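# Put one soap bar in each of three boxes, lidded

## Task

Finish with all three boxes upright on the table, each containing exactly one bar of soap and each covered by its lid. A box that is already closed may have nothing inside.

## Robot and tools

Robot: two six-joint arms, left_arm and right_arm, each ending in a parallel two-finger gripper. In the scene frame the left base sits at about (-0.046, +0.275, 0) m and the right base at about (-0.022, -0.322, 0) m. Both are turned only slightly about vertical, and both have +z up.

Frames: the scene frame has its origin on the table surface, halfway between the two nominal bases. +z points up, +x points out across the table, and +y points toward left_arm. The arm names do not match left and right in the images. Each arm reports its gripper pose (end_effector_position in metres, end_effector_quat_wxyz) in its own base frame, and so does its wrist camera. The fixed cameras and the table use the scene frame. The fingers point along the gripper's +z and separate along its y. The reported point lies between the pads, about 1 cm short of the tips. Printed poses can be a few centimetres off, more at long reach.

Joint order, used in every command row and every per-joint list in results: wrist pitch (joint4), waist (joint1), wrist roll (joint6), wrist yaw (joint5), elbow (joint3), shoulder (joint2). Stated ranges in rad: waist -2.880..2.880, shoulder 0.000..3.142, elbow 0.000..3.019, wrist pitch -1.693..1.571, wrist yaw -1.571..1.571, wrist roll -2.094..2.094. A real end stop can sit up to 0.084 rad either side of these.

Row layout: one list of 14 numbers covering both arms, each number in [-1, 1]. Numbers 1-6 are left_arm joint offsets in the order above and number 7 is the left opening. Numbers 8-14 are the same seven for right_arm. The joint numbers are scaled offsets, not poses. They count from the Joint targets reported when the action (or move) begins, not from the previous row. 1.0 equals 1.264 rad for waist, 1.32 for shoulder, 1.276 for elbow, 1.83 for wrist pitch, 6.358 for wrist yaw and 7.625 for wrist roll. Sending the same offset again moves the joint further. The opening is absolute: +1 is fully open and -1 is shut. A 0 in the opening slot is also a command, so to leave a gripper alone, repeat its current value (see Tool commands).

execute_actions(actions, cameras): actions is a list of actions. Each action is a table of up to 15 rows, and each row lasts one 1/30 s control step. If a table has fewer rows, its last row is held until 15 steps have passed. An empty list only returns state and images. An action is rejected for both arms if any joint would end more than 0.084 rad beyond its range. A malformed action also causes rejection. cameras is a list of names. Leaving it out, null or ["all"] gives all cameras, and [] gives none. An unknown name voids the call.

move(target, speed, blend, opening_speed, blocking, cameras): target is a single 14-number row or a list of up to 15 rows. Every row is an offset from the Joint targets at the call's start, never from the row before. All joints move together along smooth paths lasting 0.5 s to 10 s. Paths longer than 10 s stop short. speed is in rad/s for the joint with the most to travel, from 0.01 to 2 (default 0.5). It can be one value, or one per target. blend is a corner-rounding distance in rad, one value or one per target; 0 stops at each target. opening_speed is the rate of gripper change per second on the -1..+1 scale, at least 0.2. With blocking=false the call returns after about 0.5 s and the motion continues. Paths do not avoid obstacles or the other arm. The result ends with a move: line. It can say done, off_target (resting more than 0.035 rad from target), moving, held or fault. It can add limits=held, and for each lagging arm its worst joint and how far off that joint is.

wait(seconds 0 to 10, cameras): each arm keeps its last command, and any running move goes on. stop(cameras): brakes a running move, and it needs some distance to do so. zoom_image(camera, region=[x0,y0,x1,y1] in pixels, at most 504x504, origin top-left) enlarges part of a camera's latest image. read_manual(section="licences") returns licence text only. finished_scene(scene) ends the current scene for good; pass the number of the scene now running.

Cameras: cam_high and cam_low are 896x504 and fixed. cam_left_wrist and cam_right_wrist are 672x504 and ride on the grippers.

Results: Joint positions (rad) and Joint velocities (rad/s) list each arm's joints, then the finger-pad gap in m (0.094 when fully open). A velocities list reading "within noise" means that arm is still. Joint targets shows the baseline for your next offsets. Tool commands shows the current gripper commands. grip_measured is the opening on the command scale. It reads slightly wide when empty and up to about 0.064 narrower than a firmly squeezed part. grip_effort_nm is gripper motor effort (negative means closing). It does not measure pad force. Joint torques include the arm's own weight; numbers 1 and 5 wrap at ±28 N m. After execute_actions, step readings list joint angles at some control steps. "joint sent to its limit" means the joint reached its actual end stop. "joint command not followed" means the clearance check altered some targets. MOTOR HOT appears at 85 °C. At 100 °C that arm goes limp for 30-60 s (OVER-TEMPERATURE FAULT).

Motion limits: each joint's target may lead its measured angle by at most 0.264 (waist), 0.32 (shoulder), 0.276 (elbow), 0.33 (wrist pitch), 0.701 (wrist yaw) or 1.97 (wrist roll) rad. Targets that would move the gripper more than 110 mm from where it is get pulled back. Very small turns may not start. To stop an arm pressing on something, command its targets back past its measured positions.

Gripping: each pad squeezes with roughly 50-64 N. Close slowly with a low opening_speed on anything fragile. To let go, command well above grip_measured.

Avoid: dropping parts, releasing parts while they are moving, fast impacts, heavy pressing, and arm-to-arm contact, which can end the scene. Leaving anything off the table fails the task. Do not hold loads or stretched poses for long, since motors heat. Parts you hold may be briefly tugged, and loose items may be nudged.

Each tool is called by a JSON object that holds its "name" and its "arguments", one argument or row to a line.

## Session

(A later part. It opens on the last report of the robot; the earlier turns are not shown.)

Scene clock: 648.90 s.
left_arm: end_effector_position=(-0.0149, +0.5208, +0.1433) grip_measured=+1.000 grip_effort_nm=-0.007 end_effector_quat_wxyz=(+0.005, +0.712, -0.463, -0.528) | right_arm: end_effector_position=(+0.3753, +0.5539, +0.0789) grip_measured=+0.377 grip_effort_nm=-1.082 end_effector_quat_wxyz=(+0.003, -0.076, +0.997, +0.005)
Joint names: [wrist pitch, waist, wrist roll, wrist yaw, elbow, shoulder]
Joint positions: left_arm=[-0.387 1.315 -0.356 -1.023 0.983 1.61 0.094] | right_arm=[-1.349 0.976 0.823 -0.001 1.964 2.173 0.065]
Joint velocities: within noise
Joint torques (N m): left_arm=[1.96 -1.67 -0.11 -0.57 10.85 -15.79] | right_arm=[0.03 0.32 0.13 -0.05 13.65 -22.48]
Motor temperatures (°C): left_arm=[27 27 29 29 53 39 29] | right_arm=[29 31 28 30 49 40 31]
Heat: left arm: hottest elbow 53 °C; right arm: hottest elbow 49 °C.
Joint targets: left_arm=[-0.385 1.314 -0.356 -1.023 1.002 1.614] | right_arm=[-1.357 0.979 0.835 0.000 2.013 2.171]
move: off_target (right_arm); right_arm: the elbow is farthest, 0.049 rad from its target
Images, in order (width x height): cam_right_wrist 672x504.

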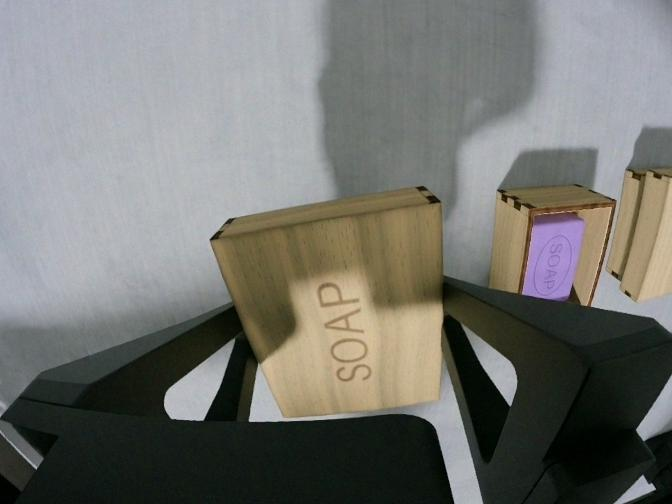

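{"name": "move", "arguments": {
  "target": [
    [0,0,0,0,0,0,1,0.0311,-0.0997,-0.017,0,-0.2766,-0.1864,0.2],
    [0,0,0,0,0,0,1,0.1052,-0.0997,-0.017,0,-0.3534,-0.1367,0.2]
  ],
  "speed": [0.2,0.15],
  "blend": 0.02
}}

{"name": "zoom_image", "arguments": {
  "camera": "cam_right_wrist",
  "region": [200, 120, 470, 270]
}}

{"name": "zoom_image", "arguments": {
  "camera": "cam_low",
  "region": [450, 240, 605, 328]
}}

Scene clock: 676.70 s.
left_arm: end_effector_position=(-0.0149, +0.5208, +0.1433) grip_measured=+1.000 grip_effort_nm=-0.007 end_effector_quat_wxyz=(+0.005, +0.712, -0.463, -0.528) | right_arm: end_effector_position=(+0.3819, +0.4403, +0.0591) grip_measured=+0.377 grip_effort_nm=-1.072 end_effector_quat_wxyz=(-0.001, -0.069, +0.998, +0.000)
Joint names: [wrist pitch, waist, wrist roll, wrist yaw, elbow, shoulder]
Joint positions: left_arm=[-0.387 1.315 -0.356 -1.023 0.983 1.61 0.094] | right_arm=[-1.174 0.857 0.719 -0.001 1.57 1.969 0.065]
Joint velocities: within noise
Joint torques (N m): left_arm=[1.95 -1.67 -0.11 -0.57 10.86 -15.79] | right_arm=[0.69 -0.32 -0.11 -0.06 8.25 -17.49]
Motor temperatures (°C): left_arm=[27 27 29 29 53 39 29] | right_arm=[29 31 28 30 54 42 32]
Heat: left arm: hottest elbow 53 °C; right arm: hottest elbow 54 °C.
Joint targets: left_arm=[-0.385 1.314 -0.356 -1.023 1.002 1.614] | right_arm=[-1.165 0.852 0.706 0.000 1.562 1.991]
move: done

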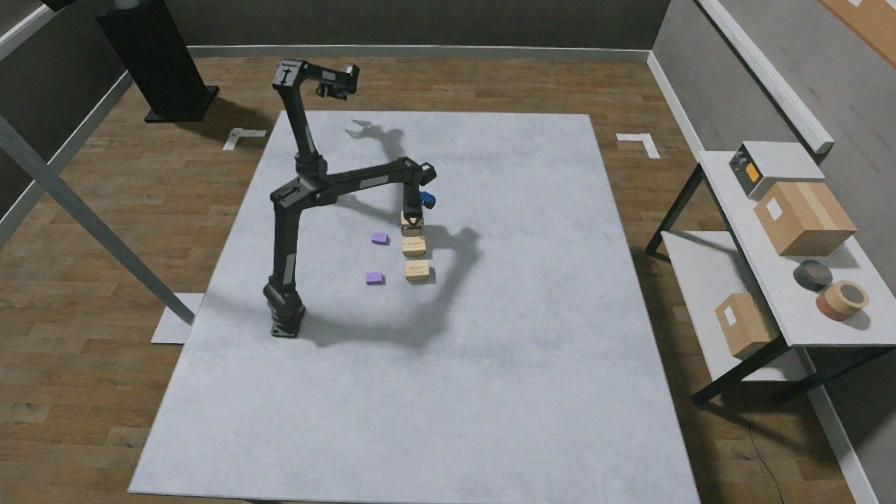

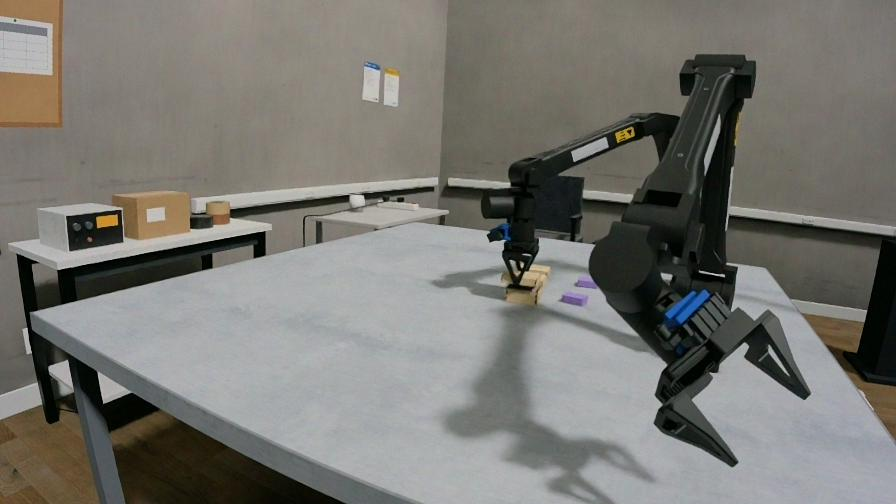

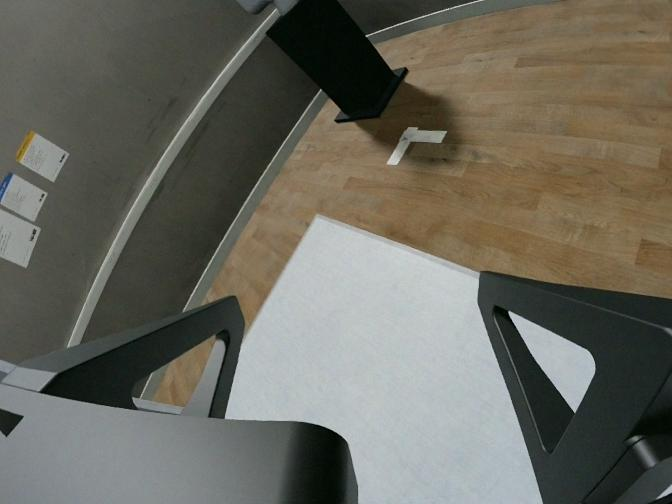

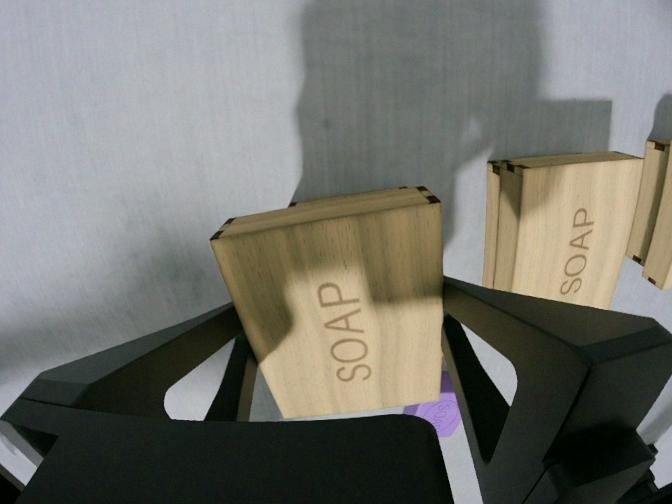

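Scaled by 1.867 from the camera's 672x504 image, which has a finer 960x720 frame.

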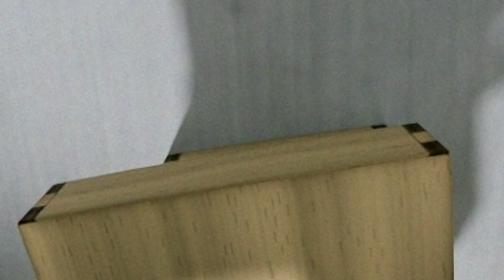

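Scaled by 3.252 from the camera's 896x504 image, which has a finer 1280x720 frame.

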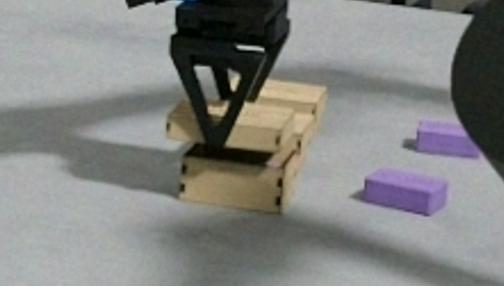

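{"name": "move", "arguments": {
  "target": [
    [0,0,0,0,0,0,1,-0.0191,0,0.0068,0,-0.0078,-0.0523,0.2],
    [0,0,0,0,0,0,1,0.0114,0,0.0068,0,-0.0431,-0.0269,0.2]
  ],
  "speed": [0.15,0.1],
  "cameras": ["cam_right_wrist","cam_low"]
}}

{"name": "zoom_image", "arguments": {
  "camera": "cam_right_wrist",
  "region": [200, 120, 470, 270]
}}

{"name": "zoom_image", "arguments": {
  "camera": "cam_low",
  "region": [490, 265, 545, 310]
}}

Scene clock: 765.27 s.
left_arm: end_effector_position=(-0.0149, +0.5208, +0.1433) grip_measured=+1.000 grip_effort_nm=-0.007 end_effector_quat_wxyz=(+0.005, +0.712, -0.463, -0.528) | right_arm: end_effector_position=(+0.3729, +0.4299, +0.0565) grip_measured=+0.377 grip_effort_nm=-1.087 end_effector_quat_wxyz=(-0.002, -0.056, +0.998, -0.001)
Joint names: [wrist pitch, waist, wrist roll, wrist yaw, elbow, shoulder]
Joint positions: left_arm=[-0.387 1.315 -0.356 -1.023 0.983 1.61 0.094] | right_arm=[-1.153 0.857 0.745 -0.001 1.518 1.94 0.065]
Joint velocities: within noise
Joint torques (N m): left_arm=[1.95 -1.61 -0.11 -0.57 10.86 -15.85] | right_arm=[0.81 -0.32 0.13 -0.06 7.98 -17.32]
Motor temperatures (°C): left_arm=[27 27 29 29 53 39 29] | right_arm=[29 31 28 30 47 37 33]
Heat: left arm: hottest elbow 53 °C; right arm: hottest elbow 47 °C.
Joint targets: left_arm=[-0.385 1.314 -0.356 -1.023 1.002 1.614] | right_arm=[-1.144 0.852 0.758 0.000 1.507 1.955]
move: done
Images, in order (width x height): cam_low 896x504, cam_right_wrist 672x504.

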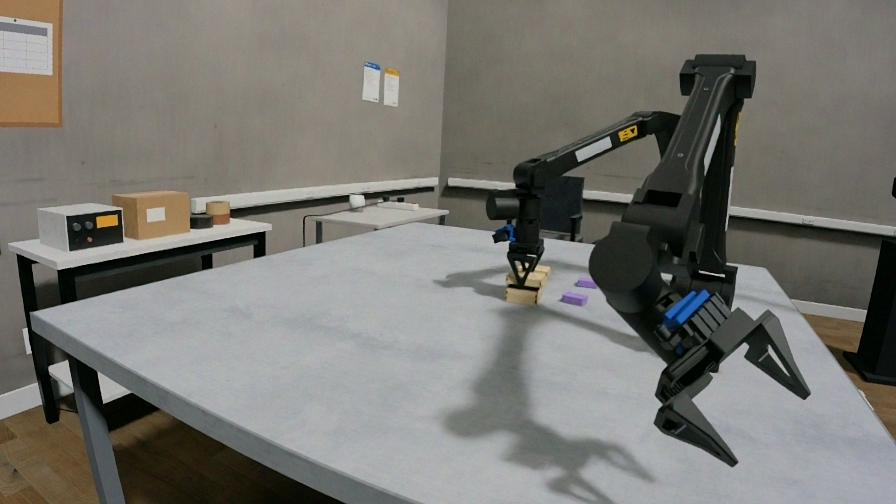

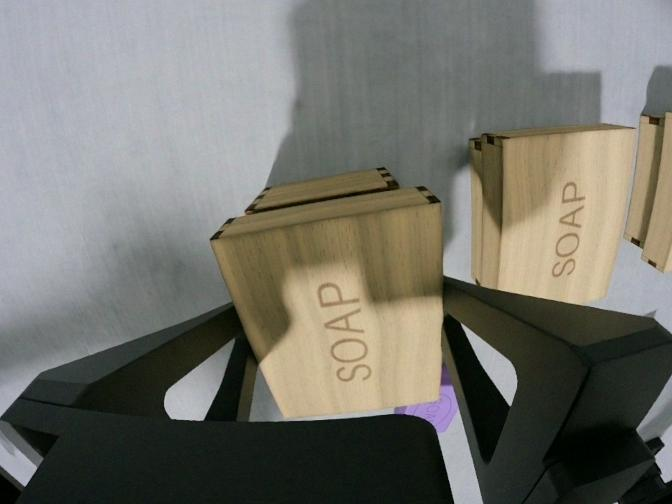

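Scaled by 1.867 from the camera's 672x504 image, which has a finer 960x720 frame.

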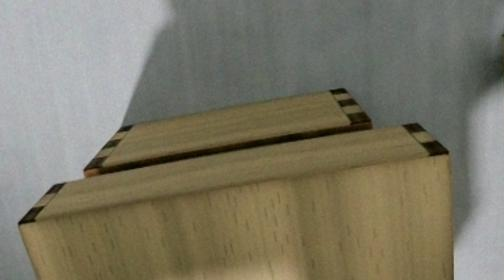

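Scaled by 9.164 from the camera's 896x504 image, which has a finer 1280x720 frame.

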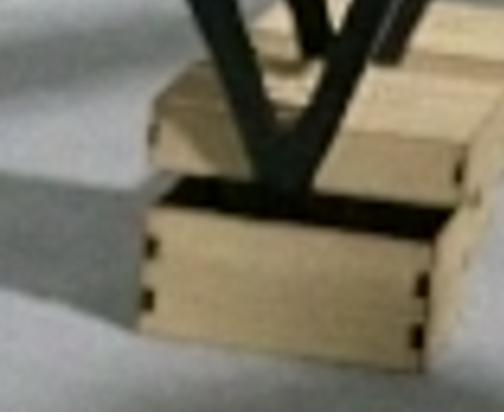

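{"name": "move", "arguments": {
  "target": [
    [0,0,0,0,0,0,1,0,0.0119,0,0,0,0,0.2],
    [0,0,0,0,0,0,1,0.0314,0.0119,0,0,-0.0259,0.0194,0.2]
  ],
  "speed": [0.1,0.06],
  "cameras": ["cam_right_wrist","cam_low"]
}}

{"name": "zoom_image", "arguments": {
  "camera": "cam_low",
  "region": [490, 265, 545, 310]
}}

{"name": "zoom_image", "arguments": {
  "camera": "cam_right_wrist",
  "region": [200, 120, 470, 270]
}}

Scene clock: 797.50 s.
left_arm: end_effector_position=(-0.0149, +0.5208, +0.1433) grip_measured=+1.000 grip_effort_nm=-0.012 end_effector_quat_wxyz=(+0.005, +0.712, -0.463, -0.528) | right_arm: end_effector_position=(+0.3722, +0.4324, +0.0440) grip_measured=+0.377 grip_effort_nm=-1.072 end_effector_quat_wxyz=(+0.005, -0.057, +0.998, +0.004)
Joint names: [wrist pitch, waist, wrist roll, wrist yaw, elbow, shoulder]
Joint positions: left_arm=[-0.387 1.315 -0.356 -1.023 0.983 1.61 0.094] | right_arm=[-1.102 0.861 0.748 0.001 1.492 1.947 0.065]
Joint velocities: within noise
Joint torques (N m): left_arm=[1.95 -1.61 -0.11 -0.57 10.86 -15.85] | right_arm=[0.98 0.73 0.09 -0.15 7.27 -15.85]
Motor temperatures (°C): left_arm=[27 27 29 29 53 39 29] | right_arm=[29 31 28 30 47 38 33]
Heat: left arm: hottest elbow 53 °C; right arm: hottest elbow 47 °C.
Joint targets: left_arm=[-0.385 1.314 -0.356 -1.023 1.002 1.614] | right_arm=[-1.086 0.868 0.758 0.000 1.474 1.981]
move: done
Images, in order (width x height): cam_low 896x504, cam_right_wrist 672x504.

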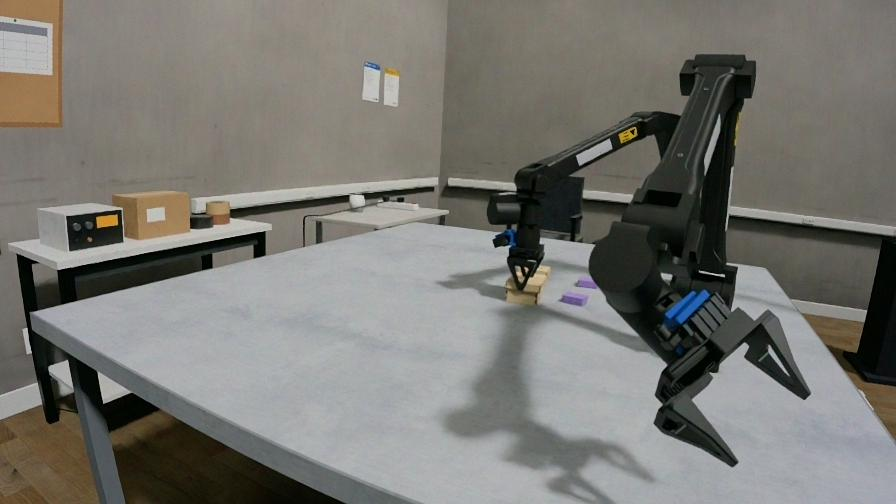

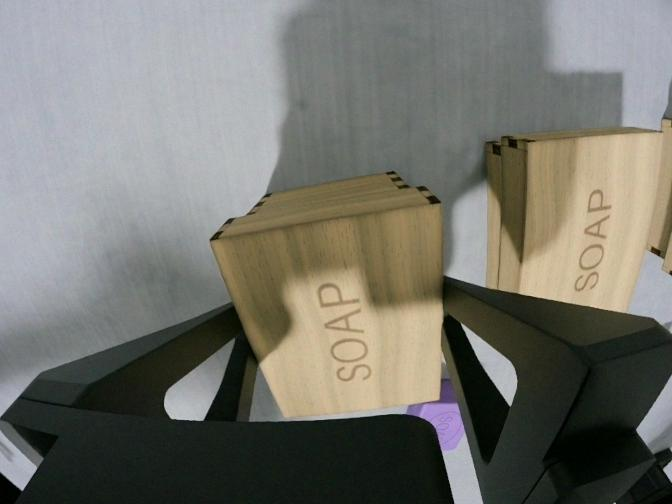

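Scaled by 9.164 from the camera's 896x504 image, which has a finer 1280x720 frame.

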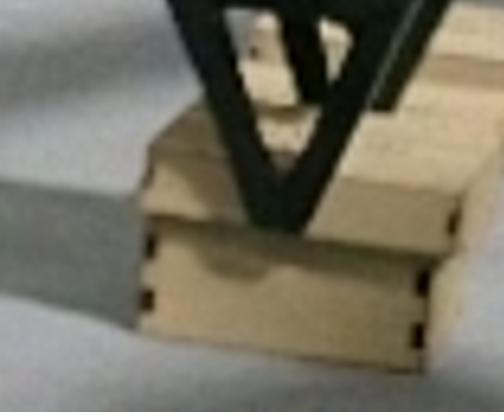

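Scaled by 1.867 from the camera's 672x504 image, which has a finer 960x720 frame.

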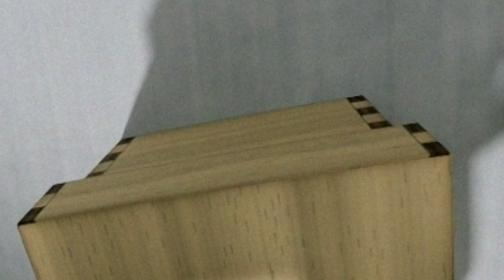

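{"name": "move", "arguments": {
  "target": [
    [0,0,0,0,0,0,1,-0.0055,0,0,0,0.0353,-0.0379,0.2],
    [0,0,0,0,0,0,1,-0.0634,-0.0131,0,0,0.065,-0.0424,0.2],
    [0,0,0,0,0,0,1,-0.0328,-0.0131,0,0,0.0298,-0.017,0.2]
  ],
  "speed": [0.08,0.15,0.1],
  "cameras": ["cam_right_wrist","cam_low"]
}}

{"name": "zoom_image", "arguments": {
  "camera": "cam_right_wrist",
  "region": [200, 120, 470, 270]
}}

{"name": "zoom_image", "arguments": {
  "camera": "cam_low",
  "region": [490, 265, 545, 310]
}}

Scene clock: 829.37 s.
left_arm: end_effector_position=(-0.0149, +0.5208, +0.1433) grip_measured=+1.000 grip_effort_nm=-0.012 end_effector_quat_wxyz=(+0.005, +0.712, -0.463, -0.528) | right_arm: end_effector_position=(+0.3668, +0.4235, +0.0485) grip_measured=+0.377 grip_effort_nm=-1.082 end_effector_quat_wxyz=(-0.010, -0.055, +0.998, -0.011)
Joint names: [wrist pitch, waist, wrist roll, wrist yaw, elbow, shoulder]
Joint positions: left_arm=[-0.387 1.315 -0.356 -1.023 0.983 1.61 0.094] | right_arm=[-1.155 0.858 0.748 0.001 1.498 1.943 0.065]
Joint velocities: within noise
Joint torques (N m): left_arm=[1.96 -1.61 -0.11 -0.57 10.85 -15.85] | right_arm=[0.75 -0.62 0.11 -0.15 9.91 -17.14]
Motor temperatures (°C): left_arm=[27 27 29 29 53 39 29] | right_arm=[29 31 28 30 46 38 33]
Heat: left arm: hottest elbow 53 °C; right arm: hottest elbow 46 °C.
Joint targets: left_arm=[-0.385 1.314 -0.356 -1.023 1.002 1.614] | right_arm=[-1.146 0.851 0.758 0.000 1.512 1.959]
move: done
Images, in order (width x height): cam_low 896x504, cam_right_wrist 672x504.

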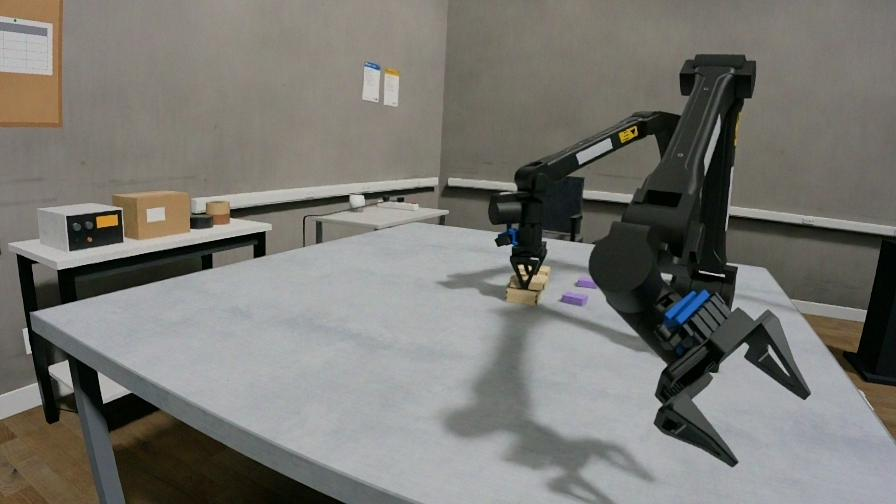

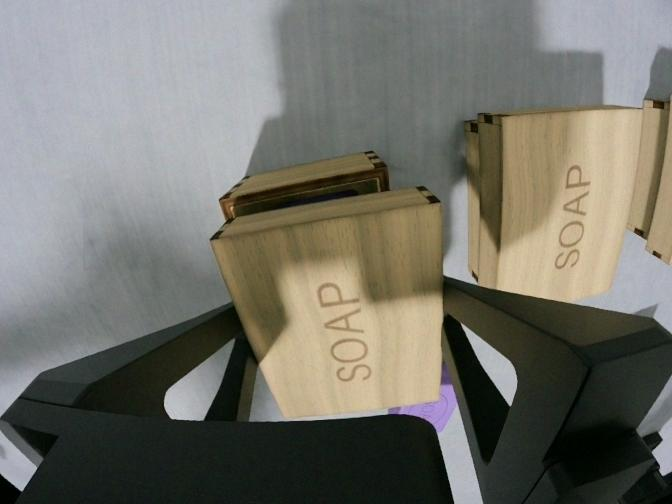

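Scaled by 1.867 from the camera's 672x504 image, which has a finer 960x720 frame.

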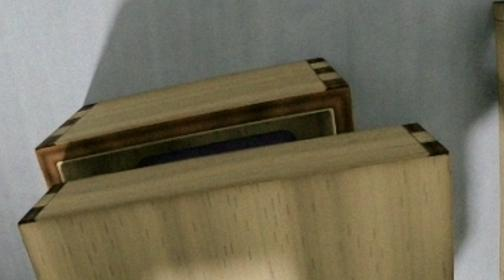

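Scaled by 9.164 from the camera's 896x504 image, which has a finer 1280x720 frame.

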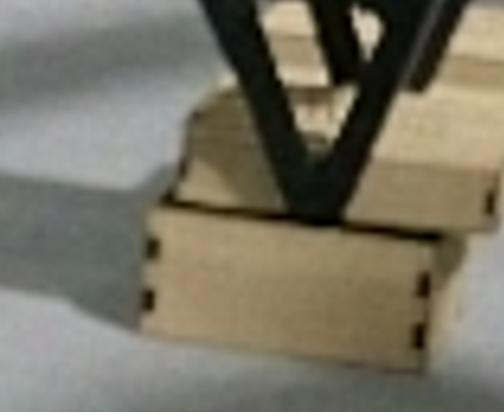

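{"name": "move", "arguments": {
  "target": [
    [0,0,0,0,0,0,1,-0.0333,0,0,0,0.069,-0.0258,0.2],
    [0,0,0,0,0,0,1,0,0,0,0,0,0,0.2]
  ],
  "speed": [0.15,0.1],
  "cameras": ["cam_right_wrist","cam_low"]
}}

{"name": "zoom_image", "arguments": {
  "camera": "cam_right_wrist",
  "region": [200, 120, 470, 270]
}}

{"name": "zoom_image", "arguments": {
  "camera": "cam_low",
  "region": [490, 265, 545, 310]
}}

Scene clock: 844.87 s.
left_arm: end_effector_position=(-0.0149, +0.5208, +0.1433) grip_measured=+1.000 grip_effort_nm=-0.007 end_effector_quat_wxyz=(+0.005, +0.712, -0.463, -0.528) | right_arm: end_effector_position=(+0.3732, +0.4309, +0.0578) grip_measured=+0.377 grip_effort_nm=-1.077 end_effector_quat_wxyz=(-0.001, -0.055, +0.998, -0.002)
Joint names: [wrist pitch, waist, wrist roll, wrist yaw, elbow, shoulder]
Joint positions: left_arm=[-0.387 1.315 -0.356 -1.023 0.983 1.61 0.094] | right_arm=[-1.156 0.858 0.748 0.001 1.522 1.94 0.065]
Joint velocities: within noise
Joint torques (N m): left_arm=[1.94 -1.61 -0.11 -0.57 10.86 -15.85] | right_arm=[0.85 -0.62 0.11 -0.15 8.08 -17.14]
Motor temperatures (°C): left_arm=[27 27 29 29 53 39 29] | right_arm=[29 31 28 30 47 38 33]
Heat: left arm: hottest elbow 53 °C; right arm: hottest elbow 47 °C.
Joint targets: left_arm=[-0.385 1.314 -0.356 -1.023 1.002 1.614] | right_arm=[-1.147 0.851 0.758 0.000 1.512 1.958]
move: done
Images, in order (width x height): cam_low 896x504, cam_right_wrist 672x504.

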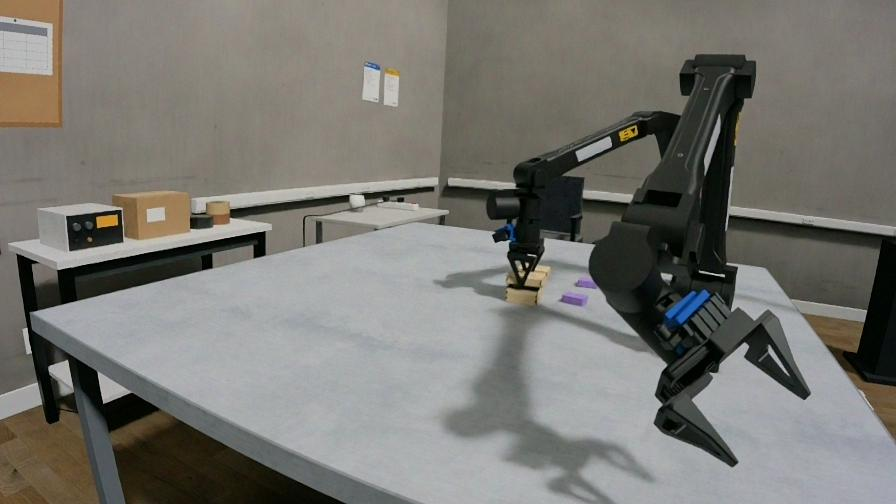

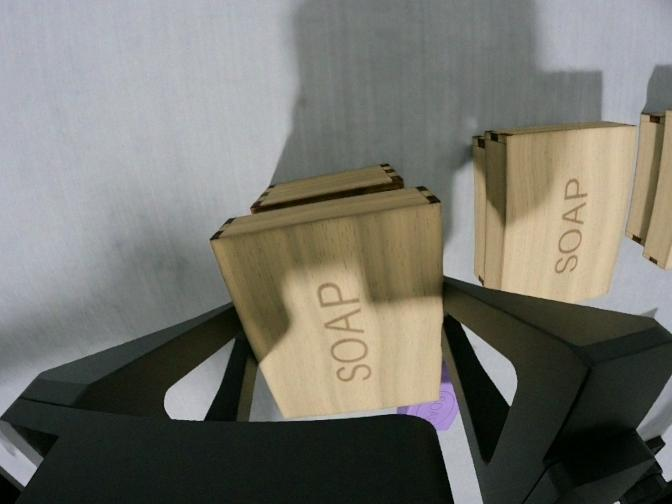

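Scaled by 1.867 from the camera's 672x504 image, which has a finer 960x720 frame.

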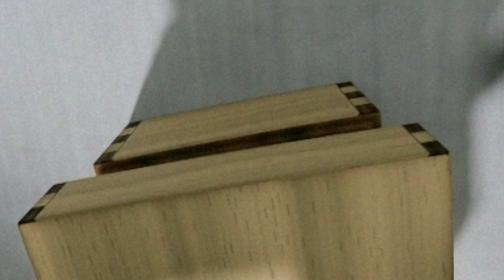

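Scaled by 9.164 from the camera's 896x504 image, which has a finer 1280x720 frame.

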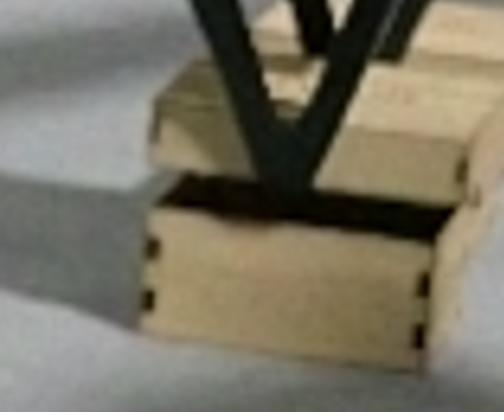

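{"name": "move", "arguments": {
  "target": [
    [0,0,0,0,0,0,1,0,-0.0032,0,0,0,0,0.2],
    [0,0,0,0,0,0,1,0.0311,-0.0032,0,0,-0.0219,0.022,0.2]
  ],
  "speed": [0.1,0.06],
  "cameras": ["cam_right_wrist","cam_low"]
}}

{"name": "zoom_image", "arguments": {
  "camera": "cam_low",
  "region": [490, 265, 545, 310]
}}

{"name": "zoom_image", "arguments": {
  "camera": "cam_right_wrist",
  "region": [200, 120, 470, 270]
}}

Scene clock: 871.60 s.
left_arm: end_effector_position=(-0.0149, +0.5208, +0.1433) grip_measured=+1.000 grip_effort_nm=-0.012 end_effector_quat_wxyz=(+0.005, +0.712, -0.463, -0.528) | right_arm: end_effector_position=(+0.3762, +0.4301, +0.0367) grip_measured=+0.377 grip_effort_nm=-1.077 end_effector_quat_wxyz=(+0.002, -0.053, +0.999, +0.002)
Joint names: [wrist pitch, waist, wrist roll, wrist yaw, elbow, shoulder]
Joint positions: left_arm=[-0.387 1.315 -0.356 -1.023 0.983 1.61 0.094] | right_arm=[-1.098 0.853 0.748 0.001 1.495 1.962 0.065]
Joint velocities: within noise
Joint torques (N m): left_arm=[1.95 -1.61 -0.11 -0.57 10.85 -15.85] | right_arm=[0.69 -0.44 0.11 -0.15 7.8 -16.5]
Motor temperatures (°C): left_arm=[27 27 29 29 53 39 29] | right_arm=[29 31 28 30 48 38 33]
Heat: left arm: hottest elbow 53 °C; right arm: hottest elbow 48 °C.
Joint targets: left_arm=[-0.385 1.314 -0.356 -1.023 1.002 1.614] | right_arm=[-1.090 0.847 0.758 0.000 1.484 1.987]
move: done
Images, in order (width x height): cam_low 896x504, cam_right_wrist 672x504.

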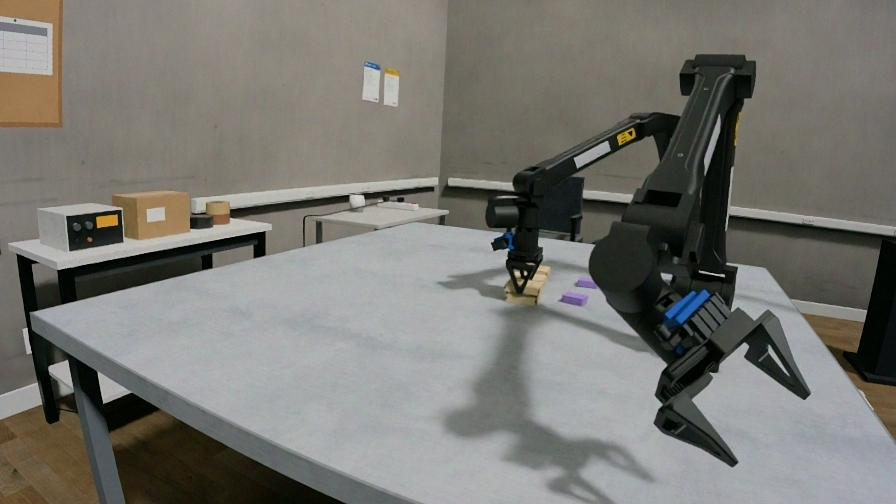

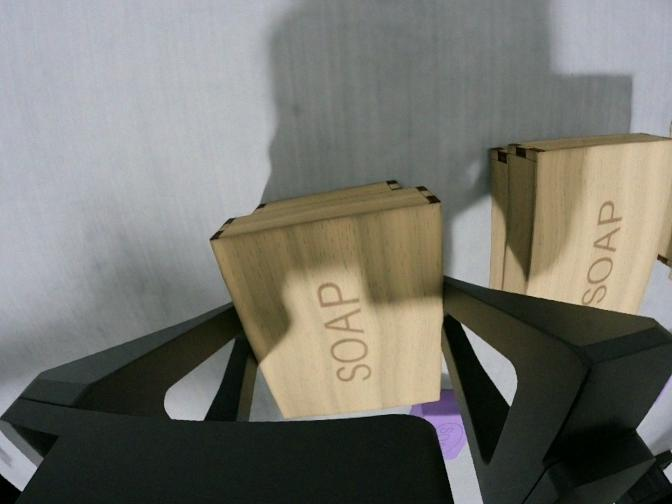

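Scaled by 9.164 from the camera's 896x504 image, which has a finer 1280x720 frame.

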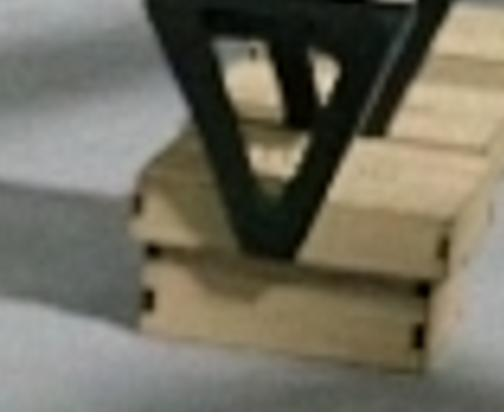

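Scaled by 1.867 from the camera's 672x504 image, which has a finer 960x720 frame.

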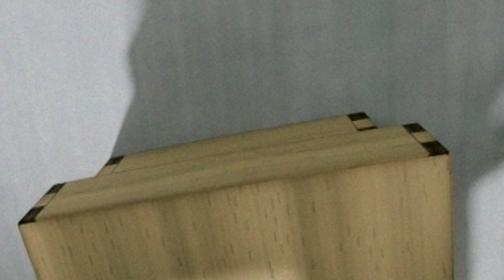

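{"name": "move", "arguments": {
  "target": [
    [0,0,0,0,0,0,1,0,0,0,0,0,0.004,0.2],
    [0,0,0,0,0,0,1,0,0,0,0,0,-0.003,0.2],
    [0,0,0,0,0,0,1,0,0,0,0,0,-0.003,0.7],
    [0,0,0,0,0,0,1,-0.12,0,0,0,0.14,-0.08,0.7]
  ],
  "speed": [0.1,0.1,0.2,0.2],
  "opening_speed": 0.5,
  "cameras": ["cam_right_wrist","cam_low"]
}}

{"name": "zoom_image", "arguments": {
  "camera": "cam_low",
  "region": [490, 265, 545, 310]
}}

Scene clock: 884.63 s.
left_arm: end_effector_position=(-0.0149, +0.5208, +0.1433) grip_measured=+1.000 grip_effort_nm=-0.012 end_effector_quat_wxyz=(+0.005, +0.712, -0.463, -0.528) | right_arm: end_effector_position=(+0.3750, +0.4286, +0.1163) grip_measured=+0.698 grip_effort_nm=0.046 end_effector_quat_wxyz=(-0.004, -0.053, +0.999, -0.005)
Joint names: [wrist pitch, waist, wrist roll, wrist yaw, elbow, shoulder]
Joint positions: left_arm=[-0.387 1.315 -0.356 -1.023 0.983 1.61 0.094] | right_arm=[-1.301 0.853 0.748 0.001 1.61 1.892 0.08]
Joint velocities: within noise
Joint torques (N m): left_arm=[1.96 -1.55 -0.11 -0.57 10.86 -15.85] | right_arm=[0.08 -0.5 0.11 -0.14 13.78 -19.14]
Motor temperatures (°C): left_arm=[27 27 29 29 53 39 29] | right_arm=[29 31 28 30 48 39 33]
Heat: left arm: hottest elbow 53 °C; right arm: hottest elbow 48 °C.
Joint targets: left_arm=[-0.385 1.314 -0.356 -1.023 1.002 1.614] | right_arm=[-1.309 0.847 0.758 0.001 1.662 1.882]
move: off_target (right_arm); right_arm: the elbow is farthest, 0.053 rad from its target
Images, in order (width x height): cam_low 896x504, cam_right_wrist 672x504.

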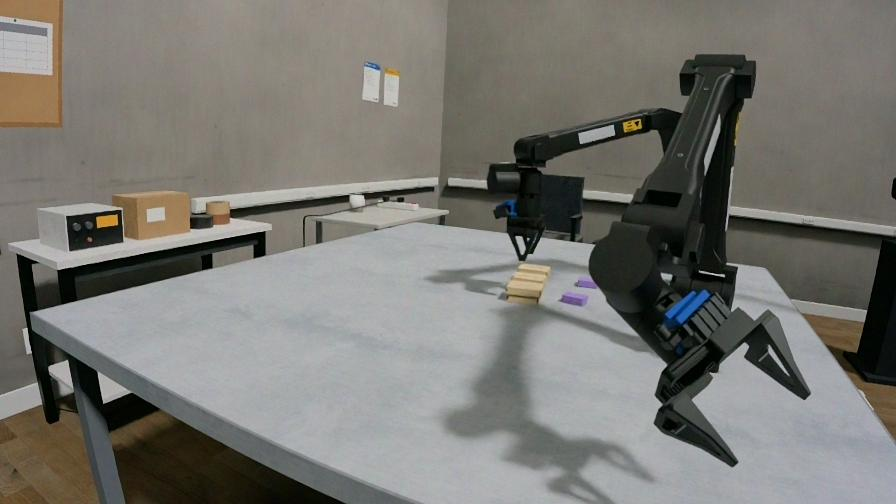

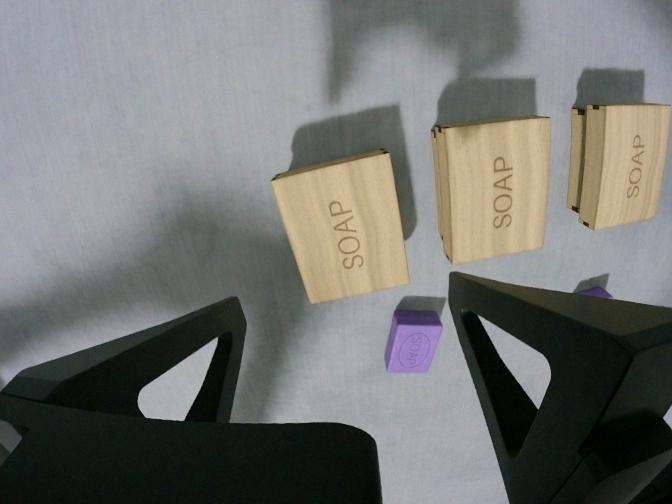

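Scaled by 9.164 from the camera's 896x504 image, which has a finer 1280x720 frame.

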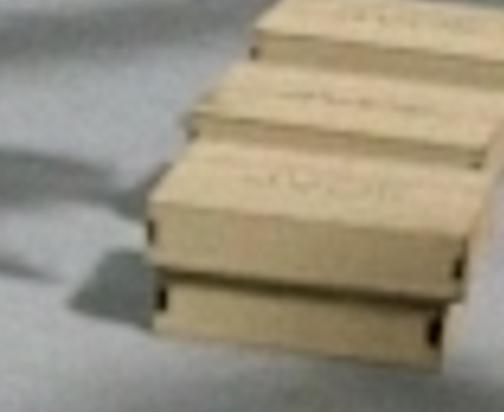

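{"name": "move", "arguments": {
  "target": [0,0,0,0,0,0,1,0.0568,-0.2555,-0.0494,0,-0.268,-0.1379,0.7],
  "speed": 0.3,
  "cameras": ["cam_right_wrist"]
}}

Scene clock: 906.53 s.
left_arm: end_effector_position=(-0.0149, +0.5208, +0.1433) grip_measured=+1.000 grip_effort_nm=-0.002 end_effector_quat_wxyz=(+0.005, +0.712, -0.463, -0.528) | right_arm: end_effector_position=(+0.4260, +0.2451, +0.1071) grip_measured=+0.698 grip_effort_nm=0.046 end_effector_quat_wxyz=(-0.011, -0.064, +0.998, -0.006)
Joint names: [wrist pitch, waist, wrist roll, wrist yaw, elbow, shoulder]
Joint positions: left_arm=[-0.387 1.315 -0.356 -1.023 0.983 1.61 0.094] | right_arm=[-1.214 0.523 0.395 0.001 1.332 1.715 0.08]
Joint velocities: within noise
Joint torques (N m): left_arm=[1.98 -1.61 -0.11 -0.57 10.86 -15.85] | right_arm=[0.65 0.15 -0.12 -0.16 8.03 -16.5]
Motor temperatures (°C): left_arm=[27 27 29 29 53 39 29] | right_arm=[29 31 28 30 50 40 32]
Heat: left arm: hottest elbow 53 °C; right arm: hottest elbow 50 °C.
Joint targets: left_arm=[-0.385 1.314 -0.356 -1.023 1.002 1.614] | right_arm=[-1.205 0.524 0.381 0.000 1.321 1.700]
move: done
Images, in order (width x height): cam_right_wrist 672x504.

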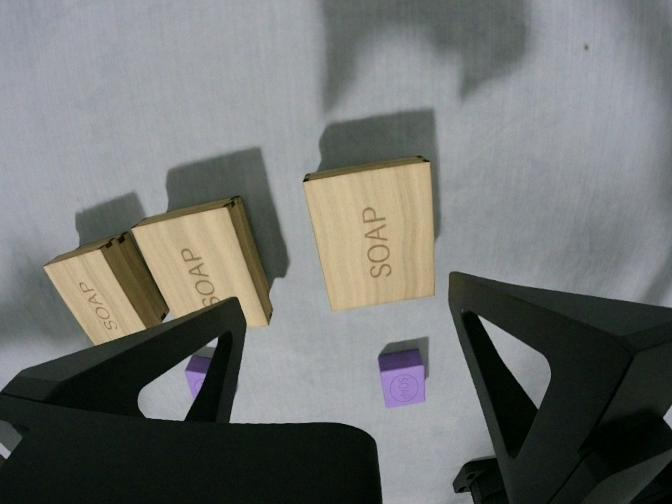

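{"name": "move", "arguments": {
  "target": [
    [0,0,0,0,0,0,1,0.0781,-0.0319,-0.0066,0,-0.0792,0.0379,0.7],
    [0,0,0,0,0,0,1,0.1183,-0.0319,-0.0066,0,-0.105,0.0689,0.7]
  ],
  "speed": [0.2,0.12],
  "cameras": ["cam_right_wrist"]
}}

Scene clock: 945.37 s.
left_arm: end_effector_position=(-0.0149, +0.5208, +0.1433) grip_measured=+1.000 grip_effort_nm=-0.007 end_effector_quat_wxyz=(+0.005, +0.712, -0.463, -0.528) | right_arm: end_effector_position=(+0.4277, +0.2275, +0.0358) grip_measured=+0.698 grip_effort_nm=0.046 end_effector_quat_wxyz=(+0.001, -0.073, +0.997, +0.000)
Joint names: [wrist pitch, waist, wrist roll, wrist yaw, elbow, shoulder]
Joint positions: left_arm=[-0.387 1.315 -0.356 -1.023 0.983 1.61 0.094] | right_arm=[-0.998 0.49 0.344 0.001 1.197 1.769 0.08]
Joint velocities: within noise
Joint torques (N m): left_arm=[1.96 -1.61 -0.11 -0.57 10.85 -15.85] | right_arm=[0.84 -0.5 -0.11 -0.16 7.36 -13.39]
Motor temperatures (°C): left_arm=[27 27 29 29 53 38 29] | right_arm=[29 31 28 30 49 40 31]
Heat: left arm: hottest elbow 53 °C; right arm: hottest elbow 49 °C.
Joint targets: left_arm=[-0.385 1.314 -0.356 -1.023 1.002 1.614] | right_arm=[-0.988 0.484 0.331 0.000 1.187 1.791]
move: done
Images, in order (width x height): cam_right_wrist 672x504.

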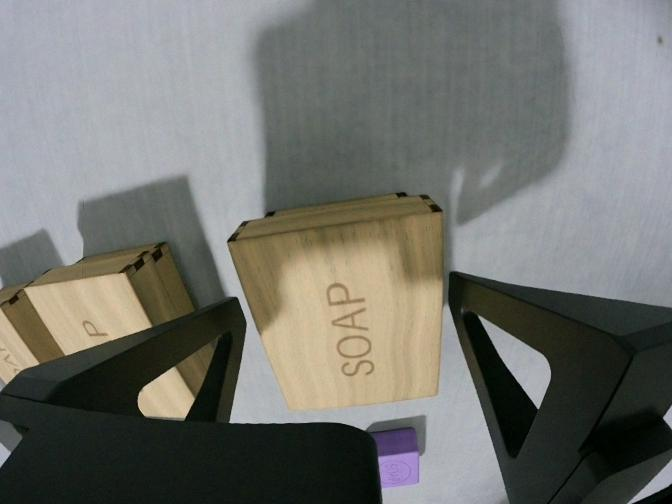

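{"name": "move", "arguments": {
  "target": [
    [0,0,0,0,0,0,1,0,0,0,0,0,0,0.2],
    [0,0,0,0,0,0,1,-0.1388,0,0,0,0.1473,-0.1083,0.2],
    [0,0,0,0,0,0,1,-0.1104,0.0696,0.0129,0,-0.0948,-0.2629,0.2]
  ],
  "speed": [0.1,0.12,0.25],
  "blend": 0.01,
  "opening_speed": 0.4,
  "cameras": ["cam_right_wrist"]
}}

Scene clock: 967.20 s.
left_arm: end_effector_position=(-0.0149, +0.5208, +0.1433) grip_measured=+1.000 grip_effort_nm=-0.007 end_effector_quat_wxyz=(+0.005, +0.712, -0.463, -0.528) | right_arm: end_effector_position=(+0.3371, +0.2131, +0.1265) grip_measured=+0.365 grip_effort_nm=-1.077 end_effector_quat_wxyz=(-0.004, -0.075, +0.997, -0.003)
Joint names: [wrist pitch, waist, wrist roll, wrist yaw, elbow, shoulder]
Joint positions: left_arm=[-0.387 1.315 -0.356 -1.023 0.983 1.61 0.094] | right_arm=[-1.199 0.565 0.415 0.001 1.077 1.458 0.064]
Joint velocities: within noise
Joint torques (N m): left_arm=[1.94 -1.61 -0.11 -0.57 10.84 -15.85] | right_arm=[0.68 0.67 0.11 -0.16 8.14 -12.45]
Motor temperatures (°C): left_arm=[27 27 29 29 53 38 29] | right_arm=[29 31 28 30 48 38 31]
Heat: left arm: hottest elbow 53 °C; right arm: hottest elbow 48 °C.
Joint targets: left_arm=[-0.385 1.314 -0.356 -1.023 1.002 1.614] | right_arm=[-1.191 0.572 0.429 0.000 1.066 1.444]
move: done; blend cut to 0 rad at target 1
Images, in order (width x height): cam_right_wrist 672x504.

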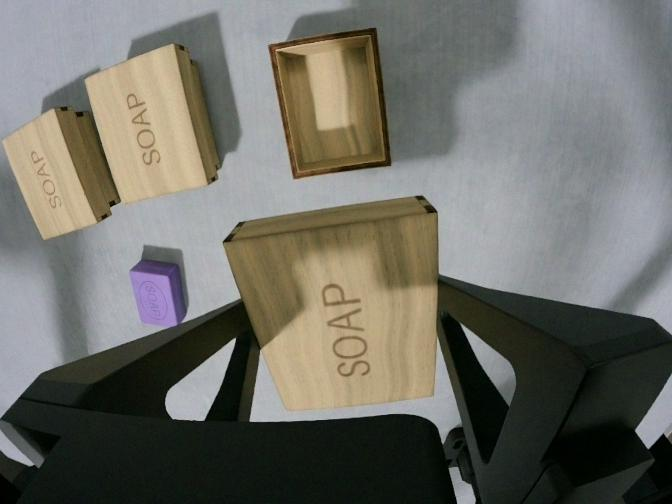

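{"name": "move", "arguments": {
  "target": [
    [0,0,0,0,0,0,1,0.035,-0.2959,-0.0498,0,0.0502,0.1106,0.2],
    [0,0,0,0,0,0,1,0.1667,-0.2959,-0.0498,0,-0.0361,0.2141,0.2]
  ],
  "speed": [0.3,0.12],
  "blend": 0.02,
  "cameras": ["cam_right_wrist"]
}}

Scene clock: 984.93 s.
left_arm: end_effector_position=(-0.0149, +0.5208, +0.1433) grip_measured=+1.000 grip_effort_nm=-0.007 end_effector_quat_wxyz=(+0.005, +0.712, -0.463, -0.528) | right_arm: end_effector_position=(+0.4303, +0.0863, +0.0154) grip_measured=+0.365 grip_effort_nm=-1.082 end_effector_quat_wxyz=(+0.002, -0.068, +0.998, -0.001)
Joint names: [wrist pitch, waist, wrist roll, wrist yaw, elbow, shoulder]
Joint positions: left_arm=[-0.387 1.315 -0.356 -1.023 0.983 1.61 0.094] | right_arm=[-0.902 0.2 0.063 0.002 1.034 1.7 0.064]
Joint velocities: within noise
Joint torques (N m): left_arm=[1.95 -1.61 -0.11 -0.57 10.86 -15.79] | right_arm=[0.98 -0.15 -0.11 -0.24 6.5 -11.58]
Motor temperatures (°C): left_arm=[27 27 29 29 53 38 29] | right_arm=[29 31 28 30 47 38 32]
Heat: left arm: hottest elbow 53 °C; right arm: hottest elbow 47 °C.
Joint targets: left_arm=[-0.385 1.314 -0.356 -1.023 1.002 1.614] | right_arm=[-0.886 0.198 0.050 0.000 1.019 1.726]
move: done
Images, in order (width x height): cam_right_wrist 672x504.

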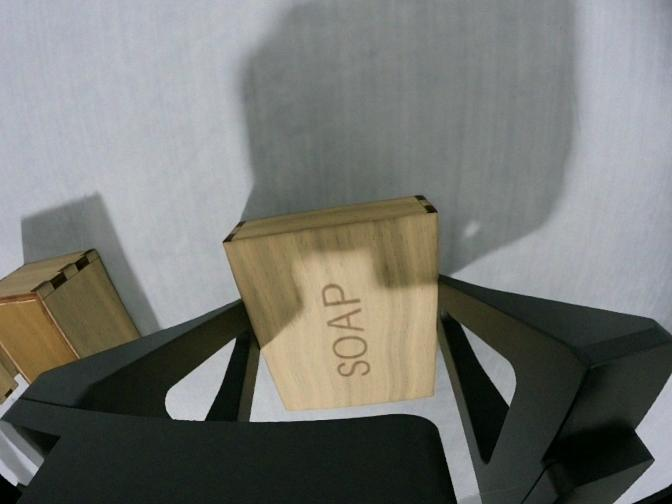

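{"name": "move", "arguments": {
  "target": [
    [0,0,0,0,0,0,1,0,0,0,0,0,-0.0045,0.2],
    [0,0,0,0,0,0,1,0,0,0,0,0,-0.0045,0.7],
    [0,0,0,0,0,0,1,-0.1404,0,0,0,0.1348,-0.1238,0.7],
    [0,0,0,0,0,0,1,-0.1224,0.288,0.0505,0,-0.0627,-0.247,0.7]
  ],
  "speed": [0.1,0.1,0.2,0.3],
  "opening_speed": 0.6,
  "blend": [0,0,0.02,0],
  "cameras": ["cam_right_wrist"]
}}

Scene clock: 1009.47 s.
left_arm: end_effector_position=(-0.0149, +0.5208, +0.1433) grip_measured=+1.000 grip_effort_nm=-0.012 end_effector_quat_wxyz=(+0.005, +0.712, -0.463, -0.528) | right_arm: end_effector_position=(+0.3132, +0.1947, +0.0987) grip_measured=+0.698 grip_effort_nm=0.046 end_effector_quat_wxyz=(-0.005, -0.069, +0.998, -0.003)
Joint names: [wrist pitch, waist, wrist roll, wrist yaw, elbow, shoulder]
Joint positions: left_arm=[-0.387 1.315 -0.356 -1.023 0.983 1.61 0.094] | right_arm=[-1.119 0.558 0.421 0.001 0.951 1.414 0.08]
Joint velocities: within noise
Joint torques (N m): left_arm=[1.95 -1.61 -0.11 -0.57 10.85 -15.85] | right_arm=[0.69 0.38 0.13 -0.17 7.77 -11.34]
Motor temperatures (°C): left_arm=[27 27 29 29 53 38 29] | right_arm=[29 31 28 30 47 37 32]
Heat: left arm: hottest elbow 53 °C; right arm: hottest elbow 47 °C.
Joint targets: left_arm=[-0.385 1.314 -0.356 -1.023 1.002 1.614] | right_arm=[-1.110 0.562 0.435 0.000 0.939 1.400]
move: done
Images, in order (width x height): cam_right_wrist 672x504.

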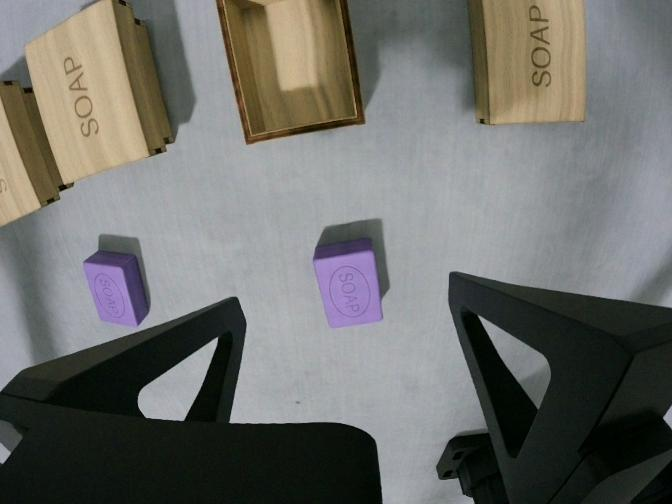

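{"name": "move", "arguments": {
  "target": [
    [0,0,0,0,0,0,1,0.0628,0.0439,-0.0047,0,-0.1105,-0.0076,0.55],
    [0,0,0,0,0,0,1,0.1319,0.0439,-0.0047,0,-0.1509,0.0536,0.55],
    [0,0,0,0,0,0,1,0.1319,0.0439,-0.0047,0,-0.1509,0.0536,-0.3],
    [0,0,0,0,0,0,1,-0.0055,0.0439,-0.0047,0,-0.0188,-0.0682,-0.3]
  ],
  "speed": [0.2,0.15,0.15,0.2],
  "opening_speed": 0.5,
  "blend": [0.02,0,0,0],
  "cameras": ["cam_right_wrist"]
}}

Scene clock: 1042.57 s.
left_arm: end_effector_position=(-0.0149, +0.5208, +0.1433) grip_measured=+1.000 grip_effort_nm=-0.012 end_effector_quat_wxyz=(+0.005, +0.712, -0.463, -0.528) | right_arm: end_effector_position=(+0.2764, +0.1923, +0.0994) grip_measured=-0.241 grip_effort_nm=-1.072 end_effector_quat_wxyz=(+0.001, -0.099, +0.995, +0.000)
Joint names: [wrist pitch, waist, wrist roll, wrist yaw, elbow, shoulder]
Joint positions: left_arm=[-0.387 1.315 -0.356 -1.023 0.983 1.61 0.094] | right_arm=[-1.112 0.61 0.412 0.001 0.863 1.321 0.036]
Joint velocities: within noise
Joint torques (N m): left_arm=[1.95 -1.61 -0.11 -0.57 10.86 -15.79] | right_arm=[0.12 0.67 -0.11 -0.17 13.2 -9.64]
Motor temperatures (°C): left_arm=[27 27 29 29 53 38 29] | right_arm=[29 31 28 30 47 36 31]
Heat: left arm: hottest elbow 53 °C; right arm: hottest elbow 47 °C.
Joint targets: left_arm=[-0.385 1.314 -0.356 -1.023 1.002 1.614] | right_arm=[-1.120 0.617 0.399 0.000 0.915 1.310]
move: off_target (right_arm); right_arm: the elbow is farthest, 0.052 rad from its target
Images, in order (width x height): cam_right_wrist 672x504.

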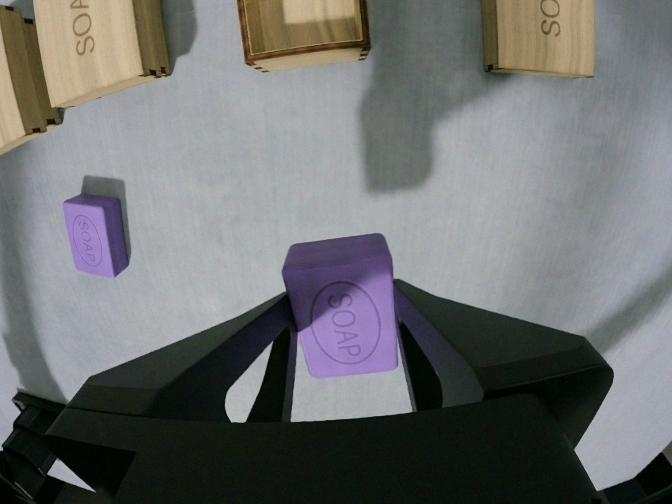

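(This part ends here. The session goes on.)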